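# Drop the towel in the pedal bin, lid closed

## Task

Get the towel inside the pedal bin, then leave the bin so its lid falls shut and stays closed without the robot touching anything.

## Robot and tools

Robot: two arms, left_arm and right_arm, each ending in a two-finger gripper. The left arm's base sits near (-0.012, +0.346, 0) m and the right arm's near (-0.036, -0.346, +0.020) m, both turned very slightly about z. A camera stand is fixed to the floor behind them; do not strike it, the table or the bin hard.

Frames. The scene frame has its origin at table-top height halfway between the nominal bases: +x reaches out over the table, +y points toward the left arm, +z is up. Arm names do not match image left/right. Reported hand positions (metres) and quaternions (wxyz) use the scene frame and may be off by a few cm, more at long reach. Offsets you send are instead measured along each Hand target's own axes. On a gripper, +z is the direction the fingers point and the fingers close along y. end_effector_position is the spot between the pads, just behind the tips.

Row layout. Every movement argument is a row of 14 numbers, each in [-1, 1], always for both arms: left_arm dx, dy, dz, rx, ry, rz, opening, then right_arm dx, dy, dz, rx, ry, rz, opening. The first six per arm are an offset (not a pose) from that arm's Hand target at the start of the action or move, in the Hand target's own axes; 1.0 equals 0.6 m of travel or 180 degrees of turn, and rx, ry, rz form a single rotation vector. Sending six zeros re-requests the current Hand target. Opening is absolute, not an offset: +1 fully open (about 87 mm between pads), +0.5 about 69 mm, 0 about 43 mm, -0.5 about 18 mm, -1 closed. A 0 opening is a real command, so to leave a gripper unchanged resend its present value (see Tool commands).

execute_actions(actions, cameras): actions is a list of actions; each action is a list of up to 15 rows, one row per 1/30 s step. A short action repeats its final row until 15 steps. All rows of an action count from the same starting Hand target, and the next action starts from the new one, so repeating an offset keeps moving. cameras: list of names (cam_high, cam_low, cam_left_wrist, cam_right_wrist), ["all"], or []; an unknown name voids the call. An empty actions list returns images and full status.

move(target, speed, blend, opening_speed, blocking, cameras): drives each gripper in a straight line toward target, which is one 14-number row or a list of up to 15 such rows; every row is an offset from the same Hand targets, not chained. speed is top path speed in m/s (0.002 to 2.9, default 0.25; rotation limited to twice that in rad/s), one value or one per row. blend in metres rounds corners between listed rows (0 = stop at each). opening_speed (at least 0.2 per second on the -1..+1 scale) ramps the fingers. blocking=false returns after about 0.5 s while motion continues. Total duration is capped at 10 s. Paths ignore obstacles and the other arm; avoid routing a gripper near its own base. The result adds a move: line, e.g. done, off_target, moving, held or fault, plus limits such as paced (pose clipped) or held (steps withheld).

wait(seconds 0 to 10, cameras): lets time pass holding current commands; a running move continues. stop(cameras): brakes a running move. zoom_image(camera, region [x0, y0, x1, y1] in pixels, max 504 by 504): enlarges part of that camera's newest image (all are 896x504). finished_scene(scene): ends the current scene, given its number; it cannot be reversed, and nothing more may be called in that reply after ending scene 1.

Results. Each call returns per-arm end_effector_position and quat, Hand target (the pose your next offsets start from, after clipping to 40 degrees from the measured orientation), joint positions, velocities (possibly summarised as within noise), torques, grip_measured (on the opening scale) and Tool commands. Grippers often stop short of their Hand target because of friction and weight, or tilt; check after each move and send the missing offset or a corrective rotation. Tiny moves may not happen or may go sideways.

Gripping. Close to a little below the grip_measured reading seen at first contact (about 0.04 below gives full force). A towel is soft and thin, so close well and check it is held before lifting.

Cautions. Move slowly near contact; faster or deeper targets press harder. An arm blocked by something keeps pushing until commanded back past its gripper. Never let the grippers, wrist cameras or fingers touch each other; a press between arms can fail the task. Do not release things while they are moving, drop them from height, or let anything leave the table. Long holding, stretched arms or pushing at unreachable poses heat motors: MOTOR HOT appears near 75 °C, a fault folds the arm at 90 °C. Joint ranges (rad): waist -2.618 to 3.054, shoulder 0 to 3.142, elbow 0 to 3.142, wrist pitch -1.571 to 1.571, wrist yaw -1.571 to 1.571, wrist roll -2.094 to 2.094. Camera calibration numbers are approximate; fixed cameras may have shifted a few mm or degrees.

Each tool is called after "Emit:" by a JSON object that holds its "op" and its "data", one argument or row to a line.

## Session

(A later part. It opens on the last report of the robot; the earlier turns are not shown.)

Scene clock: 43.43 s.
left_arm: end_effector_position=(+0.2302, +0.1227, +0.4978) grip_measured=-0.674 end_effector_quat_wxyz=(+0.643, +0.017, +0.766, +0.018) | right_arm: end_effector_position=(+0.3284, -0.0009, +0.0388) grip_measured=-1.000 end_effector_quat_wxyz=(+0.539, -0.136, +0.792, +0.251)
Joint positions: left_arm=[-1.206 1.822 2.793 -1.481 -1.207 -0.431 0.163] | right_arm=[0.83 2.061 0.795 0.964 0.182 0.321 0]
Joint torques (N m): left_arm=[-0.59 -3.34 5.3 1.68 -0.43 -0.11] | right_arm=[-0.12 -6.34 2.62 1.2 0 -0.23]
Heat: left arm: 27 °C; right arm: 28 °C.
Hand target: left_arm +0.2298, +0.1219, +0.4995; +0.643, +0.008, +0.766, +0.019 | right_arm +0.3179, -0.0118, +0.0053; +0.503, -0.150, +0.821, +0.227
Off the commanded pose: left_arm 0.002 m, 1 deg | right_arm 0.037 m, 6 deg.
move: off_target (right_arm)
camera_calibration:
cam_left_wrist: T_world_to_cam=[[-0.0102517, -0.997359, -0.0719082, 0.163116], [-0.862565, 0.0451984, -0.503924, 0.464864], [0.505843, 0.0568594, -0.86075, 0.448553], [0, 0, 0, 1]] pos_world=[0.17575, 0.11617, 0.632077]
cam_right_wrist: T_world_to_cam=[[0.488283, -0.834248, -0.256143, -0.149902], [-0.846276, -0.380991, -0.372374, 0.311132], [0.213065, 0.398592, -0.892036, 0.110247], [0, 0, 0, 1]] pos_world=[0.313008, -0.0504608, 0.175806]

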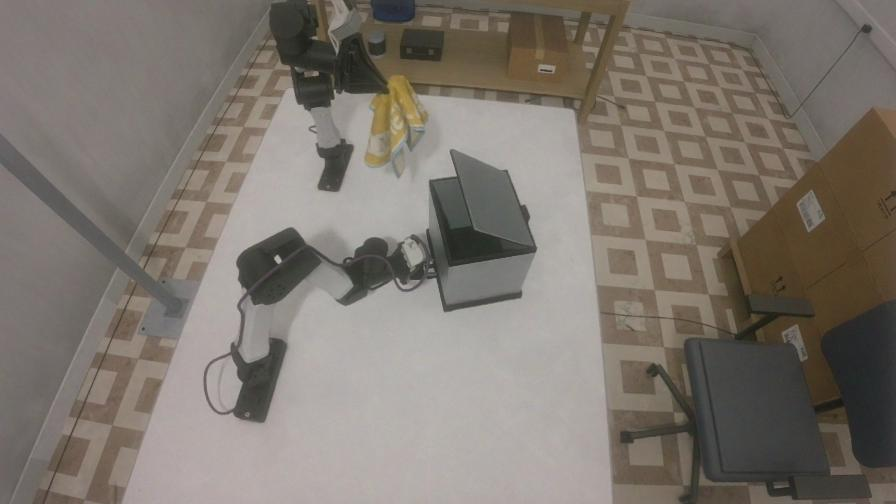

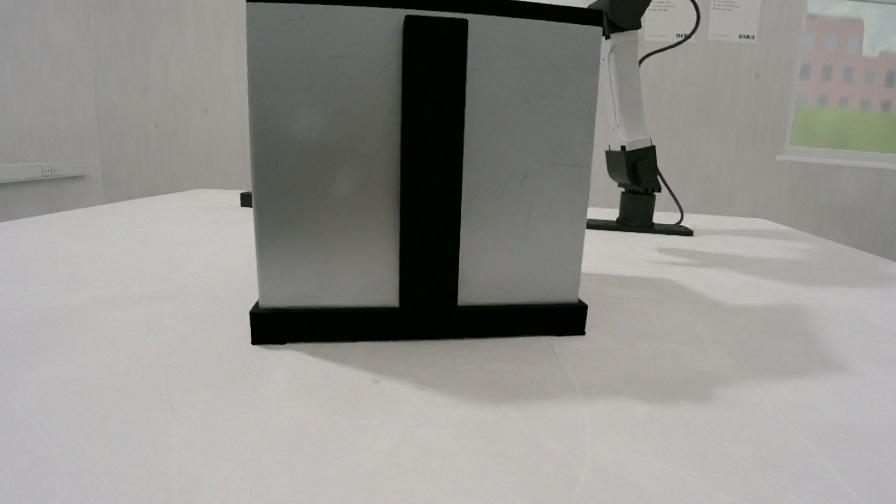

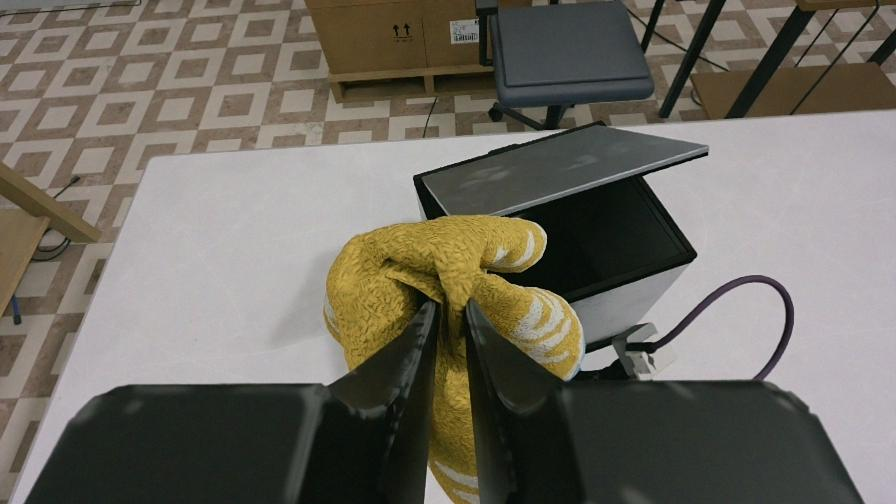

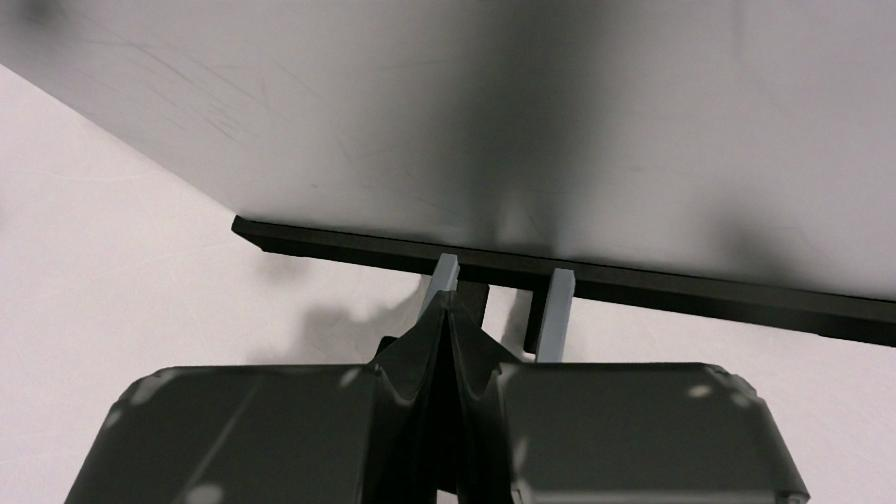

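Emit:
{"op": "move", "data": {
  "target": [0,0,0,0,0,0,-1,0.07,-0.010,0.005,0,0,0,-1],
  "speed": 0.1,
  "cameras": ["all"]
}}

Scene clock: 45.27 s.
left_arm: end_effector_position=(+0.2302, +0.1227, +0.4978) grip_measured=-0.674 end_effector_quat_wxyz=(+0.643, +0.017, +0.766, +0.018) | right_arm: end_effector_position=(+0.3258, -0.0015, +0.0265) grip_measured=-1.000 end_effector_quat_wxyz=(+0.570, -0.126, +0.765, +0.272)
Joint positions: left_arm=[-1.206 1.822 2.793 -1.481 -1.207 -0.431 0.163] | right_arm=[0.835 2.174 0.743 1.223 0.187 0.321 0]
Joint torques (N m): left_arm=[-0.55 -3.3 5.24 1.67 -0.45 -0.13] | right_arm=[1.13 -5.16 0.77 0.63 0.14 -0.17]
Heat: left arm: 27 °C; right arm: 28 °C.
Hand target: left_arm +0.2298, +0.1219, +0.4995; +0.643, +0.008, +0.766, +0.019 | right_arm +0.3040, -0.0160, -0.0347; +0.502, -0.150, +0.821, +0.227
Off the commanded pose: left_arm 0.002 m, 1 deg | right_arm 0.067 m, 12 deg.
move: off_target (right_arm)
camera_calibration:
cam_left_wrist: T_world_to_cam=[[-0.0102517, -0.997359, -0.0719082, 0.163116], [-0.862565, 0.0451984, -0.503924, 0.464864], [0.505843, 0.0568594, -0.86075, 0.448553], [0, 0, 0, 1]] pos_world=[0.17575, 0.11617, 0.632077]
cam_right_wrist: T_world_to_cam=[[0.505819, -0.81652, -0.278284, -0.157434], [-0.818934, -0.353138, -0.452372, 0.297373], [0.271099, 0.456715, -0.8473, 0.0801206], [0, 0, 0, 1]] pos_world=[0.301441, -0.060127, 0.158598]

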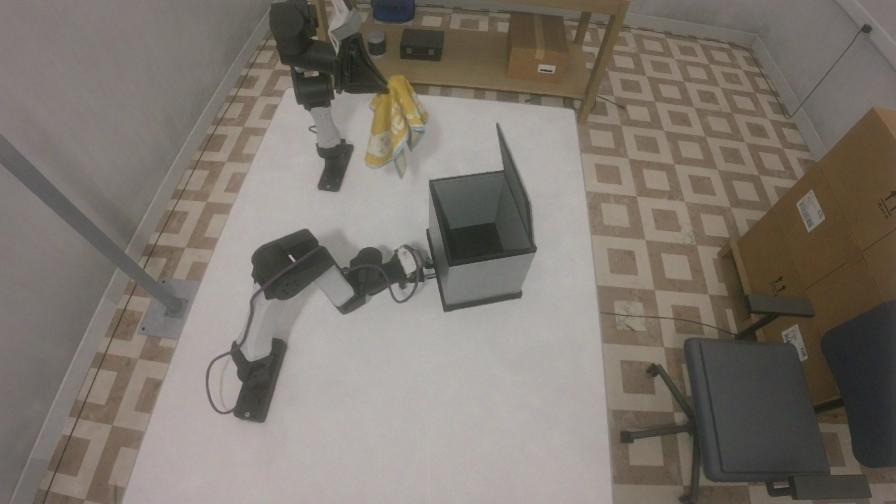

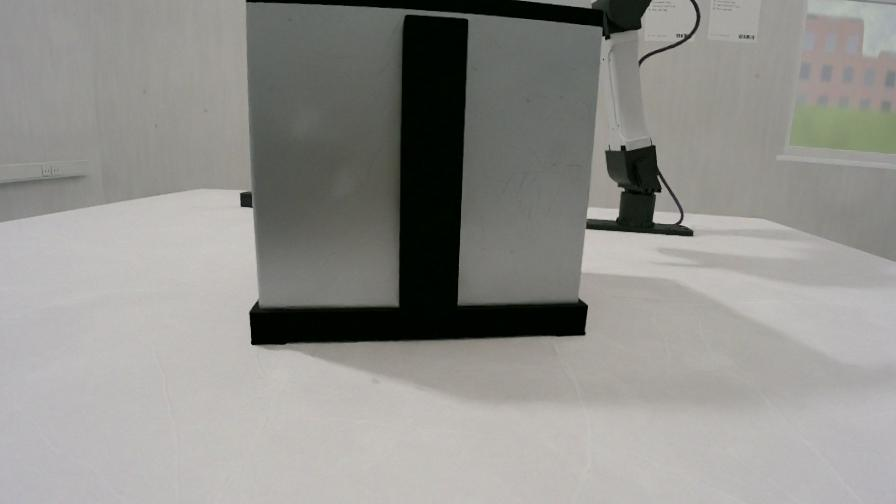

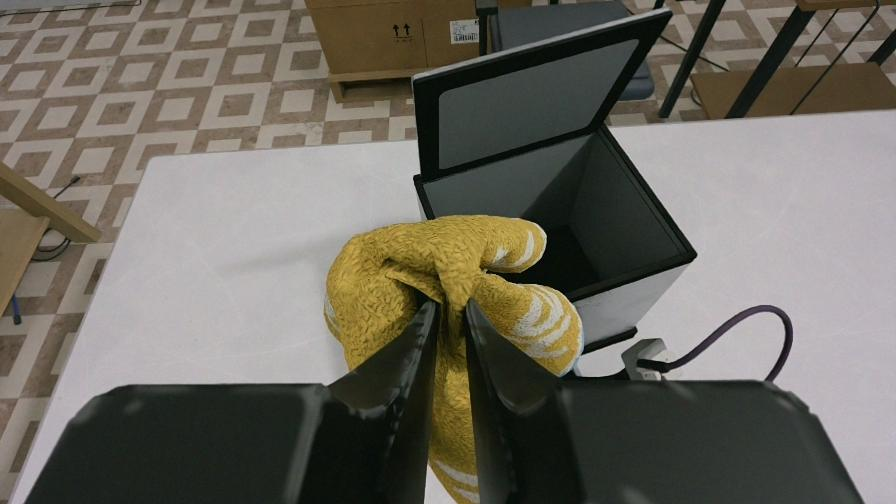

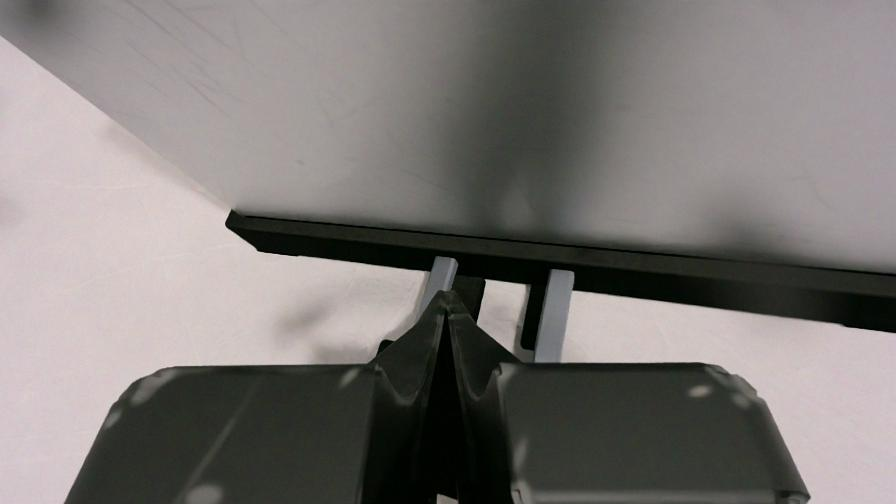

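Emit:
{"op": "move", "data": {
  "target": [
    [-0.066,-0.167,0.338,0,0,0,-1,0,0,0,0,0,0,-1],
    [0.328,-0.183,0.4075,0,0.11,0,-1,0,0,0,0,0,0,-1]
  ],
  "speed": [0.3,0.2],
  "cameras": ["all"]
}}

Scene clock: 51.93 s.
left_arm: end_effector_position=(+0.4360, +0.0238, +0.2724) grip_measured=-0.674 end_effector_quat_wxyz=(+0.513, +0.004, +0.858, +0.016) | right_arm: end_effector_position=(+0.3258, -0.0015, +0.0265) grip_measured=-1.000 end_effector_quat_wxyz=(+0.570, -0.126, +0.765, +0.272)
Joint positions: left_arm=[-0.77 2.154 2.34 -0.859 -0.711 -0.444 0.163] | right_arm=[0.835 2.174 0.743 1.223 0.187 0.321 0]
Joint torques (N m): left_arm=[0.62 -8.61 5.56 1.83 -0.19 -0.13] | right_arm=[1.13 -5.15 0.76 0.64 0.14 -0.17]
Heat: left arm: 27 °C; right arm: 29 °C.
Hand target: left_arm +0.4376, +0.0240, +0.2591; +0.501, +0.005, +0.865, +0.020 | right_arm +0.3040, -0.0160, -0.0347; +0.502, -0.150, +0.821, +0.227
Off the commanded pose: left_arm 0.013 m, 2 deg | right_arm 0.067 m, 12 deg.
elbow stopped short (left arm): the move would have taken joint 3 (elbow) straighter than the controller allows.
move: off_target (left_arm, right_arm)
camera_calibration:
cam_left_wrist: T_world_to_cam=[[-0.00511774, -0.998726, -0.050205, 0.0422149], [-0.977605, 0.0155596, -0.209872, 0.504023], [0.210385, 0.0480066, -0.976439, 0.316643], [0, 0, 0, 1]] pos_world=[0.426334, 0.0191178, 0.417082]
cam_right_wrist: T_world_to_cam=[[0.505819, -0.81652, -0.278284, -0.157434], [-0.818934, -0.353138, -0.452372, 0.297373], [0.271099, 0.456715, -0.8473, 0.0801206], [0, 0, 0, 1]] pos_world=[0.301441, -0.060127, 0.158598]

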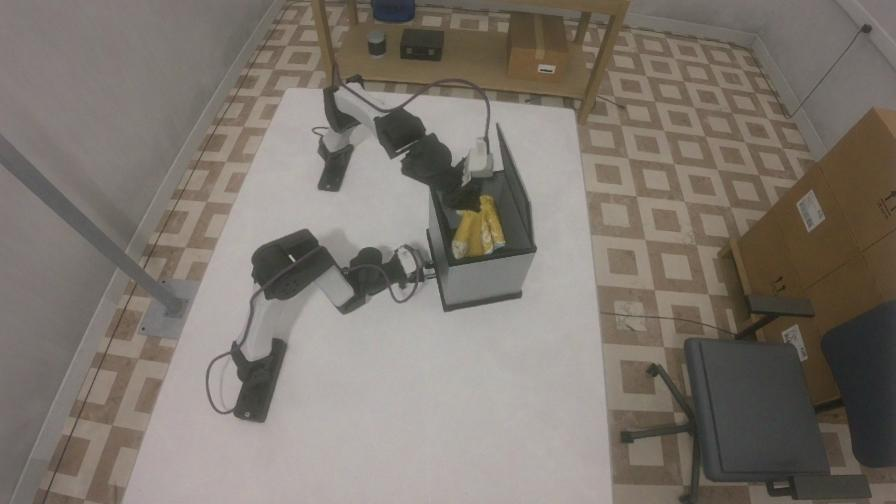

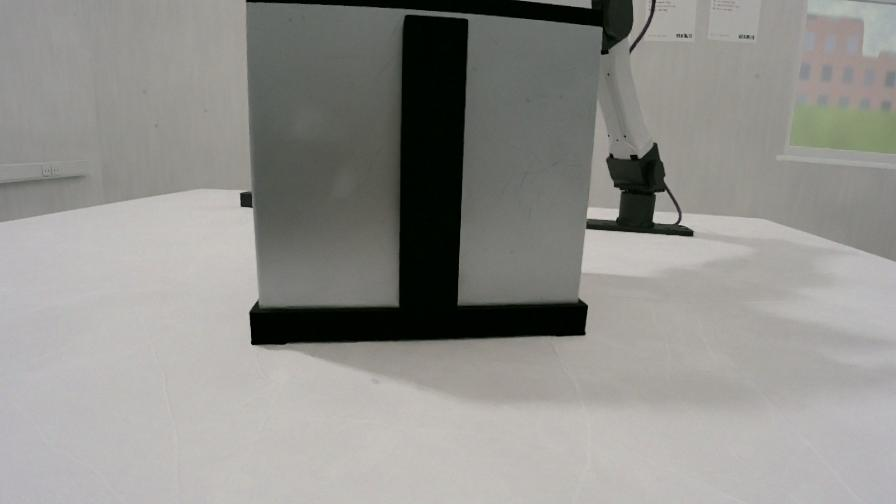

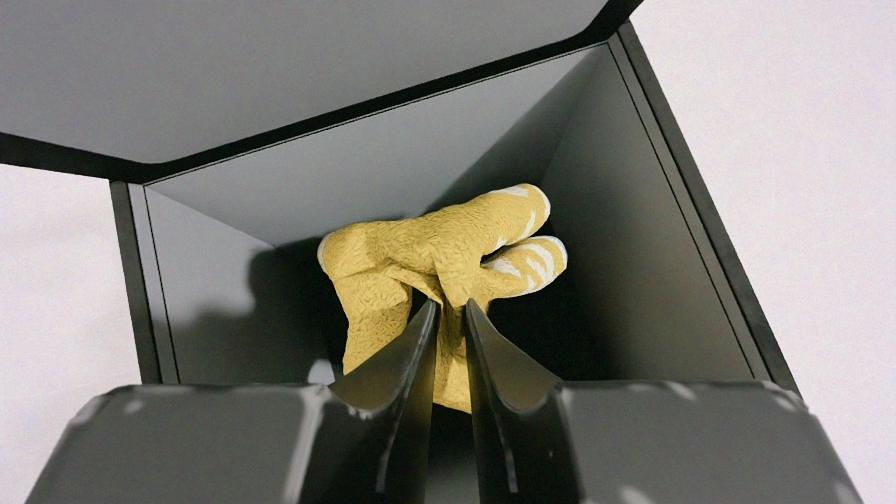

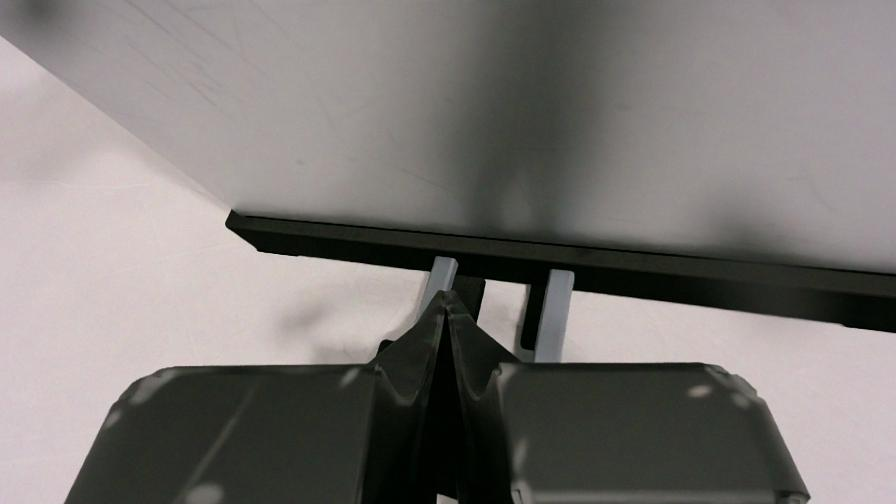

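Emit:
{"op": "move", "data": {
  "target": [
    [0.072,0,0.041,0,0,0,-1,0,0,0,0,0,0,-1],
    [0.072,0,0.041,0,0,0,0.3,0,0,0,0,0,0,-1],
    [-0.16,0.1,-0.38,0,0,0,0.3,0,0,0,0,0,0,-1]
  ],
  "speed": [0.15,0.2,0.3],
  "cameras": ["cam_high","cam_left_wrist"]
}}

Scene clock: 56.73 s.
left_arm: end_effector_position=(+0.2911, +0.0694, +0.4522) grip_measured=+0.300 end_effector_quat_wxyz=(+0.587, +0.024, +0.809, -0.037) | right_arm: end_effector_position=(+0.3259, -0.0016, +0.0267) grip_measured=-1.000 end_effector_quat_wxyz=(+0.570, -0.125, +0.765, +0.272)
Joint positions: left_arm=[-1.011 1.979 2.852 -1.385 -0.889 -0.444 0.65] | right_arm=[0.835 2.174 0.742 1.227 0.188 0.322 0]
Joint torques (N m): left_arm=[-0.76 -6.83 5.01 1.79 -0.33 0.18] | right_arm=[1.1 -5.24 0.8 0.62 0.12 -0.18]
Heat: left arm: 28 °C; right arm: 29 °C.
Hand target: left_arm +0.2868, +0.0744, +0.4579; +0.501, +0.005, +0.865, +0.020 | right_arm +0.3041, -0.0161, -0.0346; +0.503, -0.150, +0.821, +0.227
Off the commanded pose: left_arm 0.009 m, 14 deg | right_arm 0.067 m, 12 deg.
elbow stopped short (left arm): the move would have taken joint 3 (elbow) straighter than the controller allows.
move: off_target (left_arm, right_arm)
camera_calibration:
cam_left_wrist: T_world_to_cam=[[-0.0944396, -0.995477, 0.0103388, 0.0945689], [-0.920663, 0.0833815, -0.381349, 0.455707], [0.378762, -0.045533, -0.924373, 0.454456], [0, 0, 0, 1]] pos_world=[0.256353, 0.0768364, 0.592893]
Images, in order (width x height): cam_high 896x504, cam_left_wrist 896x504.

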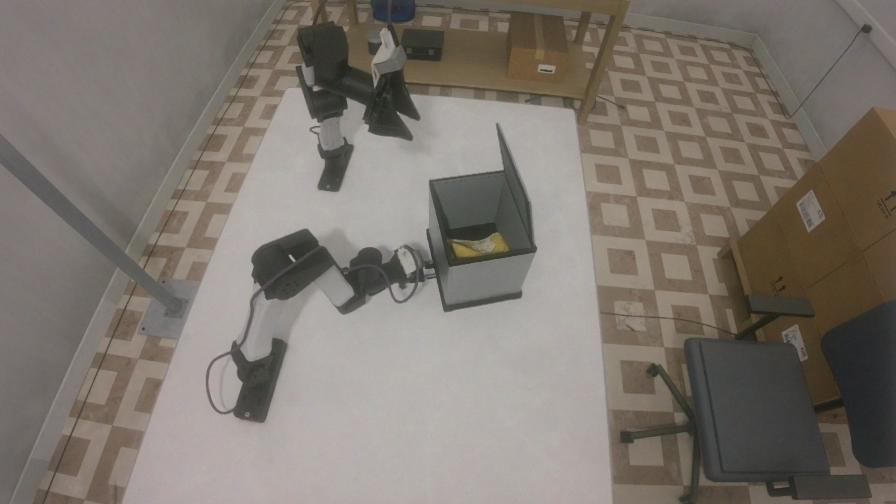

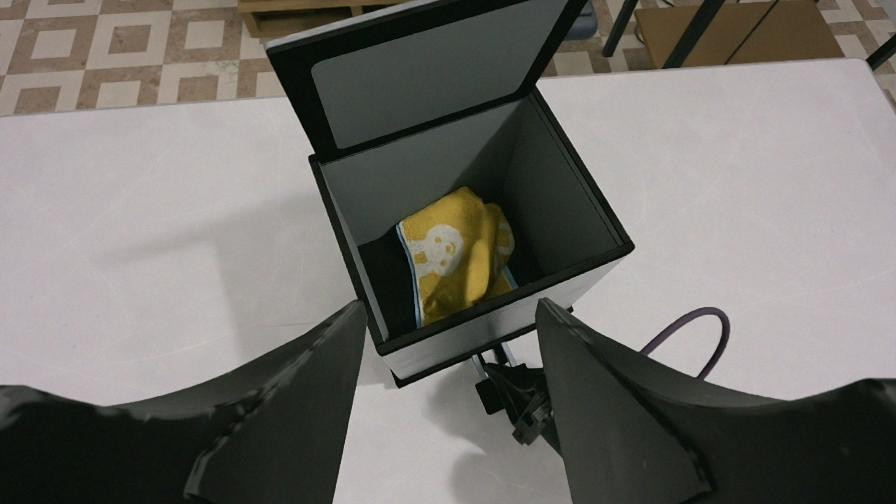

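Emit:
{"op": "move", "data": {
  "target": [
    [0,0,0,0,0,0,0.3,-0.186,0.046,-0.082,0,0,0,-1],
    [0,0,0,0,0,0,0.3,-0.124,0.025,-0.235,0,0,0,-1]
  ],
  "speed": [0.06,0.25],
  "blend": [0.02,0],
  "cameras": ["cam_high"]
}}

Scene clock: 60.77 s.
left_arm: end_effector_position=(+0.2911, +0.0697, +0.4522) grip_measured=+0.300 end_effector_quat_wxyz=(+0.587, +0.024, +0.808, -0.037) | right_arm: end_effector_position=(+0.2254, -0.0751, +0.0862) grip_measured=-1.000 end_effector_quat_wxyz=(+0.499, -0.155, +0.822, +0.225)
Joint positions: left_arm=[-1.011 1.979 2.852 -1.385 -0.89 -0.444 0.65] | right_arm=[0.916 1.415 0.436 0.552 0.247 0.347 0]
Joint torques (N m): left_arm=[-0.79 -6.89 4.9 1.77 -0.39 0.17] | right_arm=[0.73 -6.32 4.57 1.68 0.28 -0.08]
Heat: left arm: 28 °C; right arm: 29 °C.
Hand target: left_arm +0.2868, +0.0744, +0.4579; +0.501, +0.005, +0.865, +0.020 | right_arm +0.2238, -0.0758, +0.0903; +0.503, -0.150, +0.821, +0.227
Off the commanded pose: left_arm 0.009 m, 14 deg | right_arm 0.005 m, 1 deg.
elbow stopped short (left arm): the move would have taken joint 3 (elbow) straighter than the controller allows.
move: off_target (left_arm)
Images, in order (width x height): cam_high 896x504.

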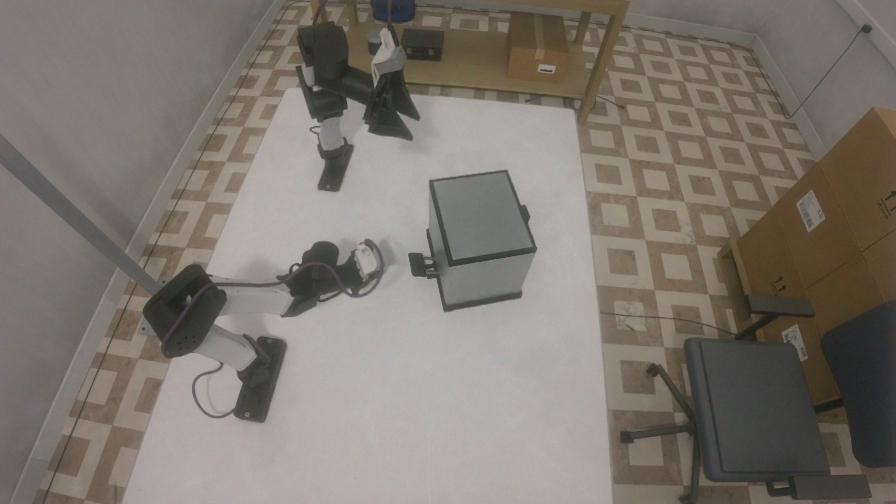

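Emit:
{"op": "finished_scene", "data": {
  "scene": 2
}}

The scene is finished: the task was done.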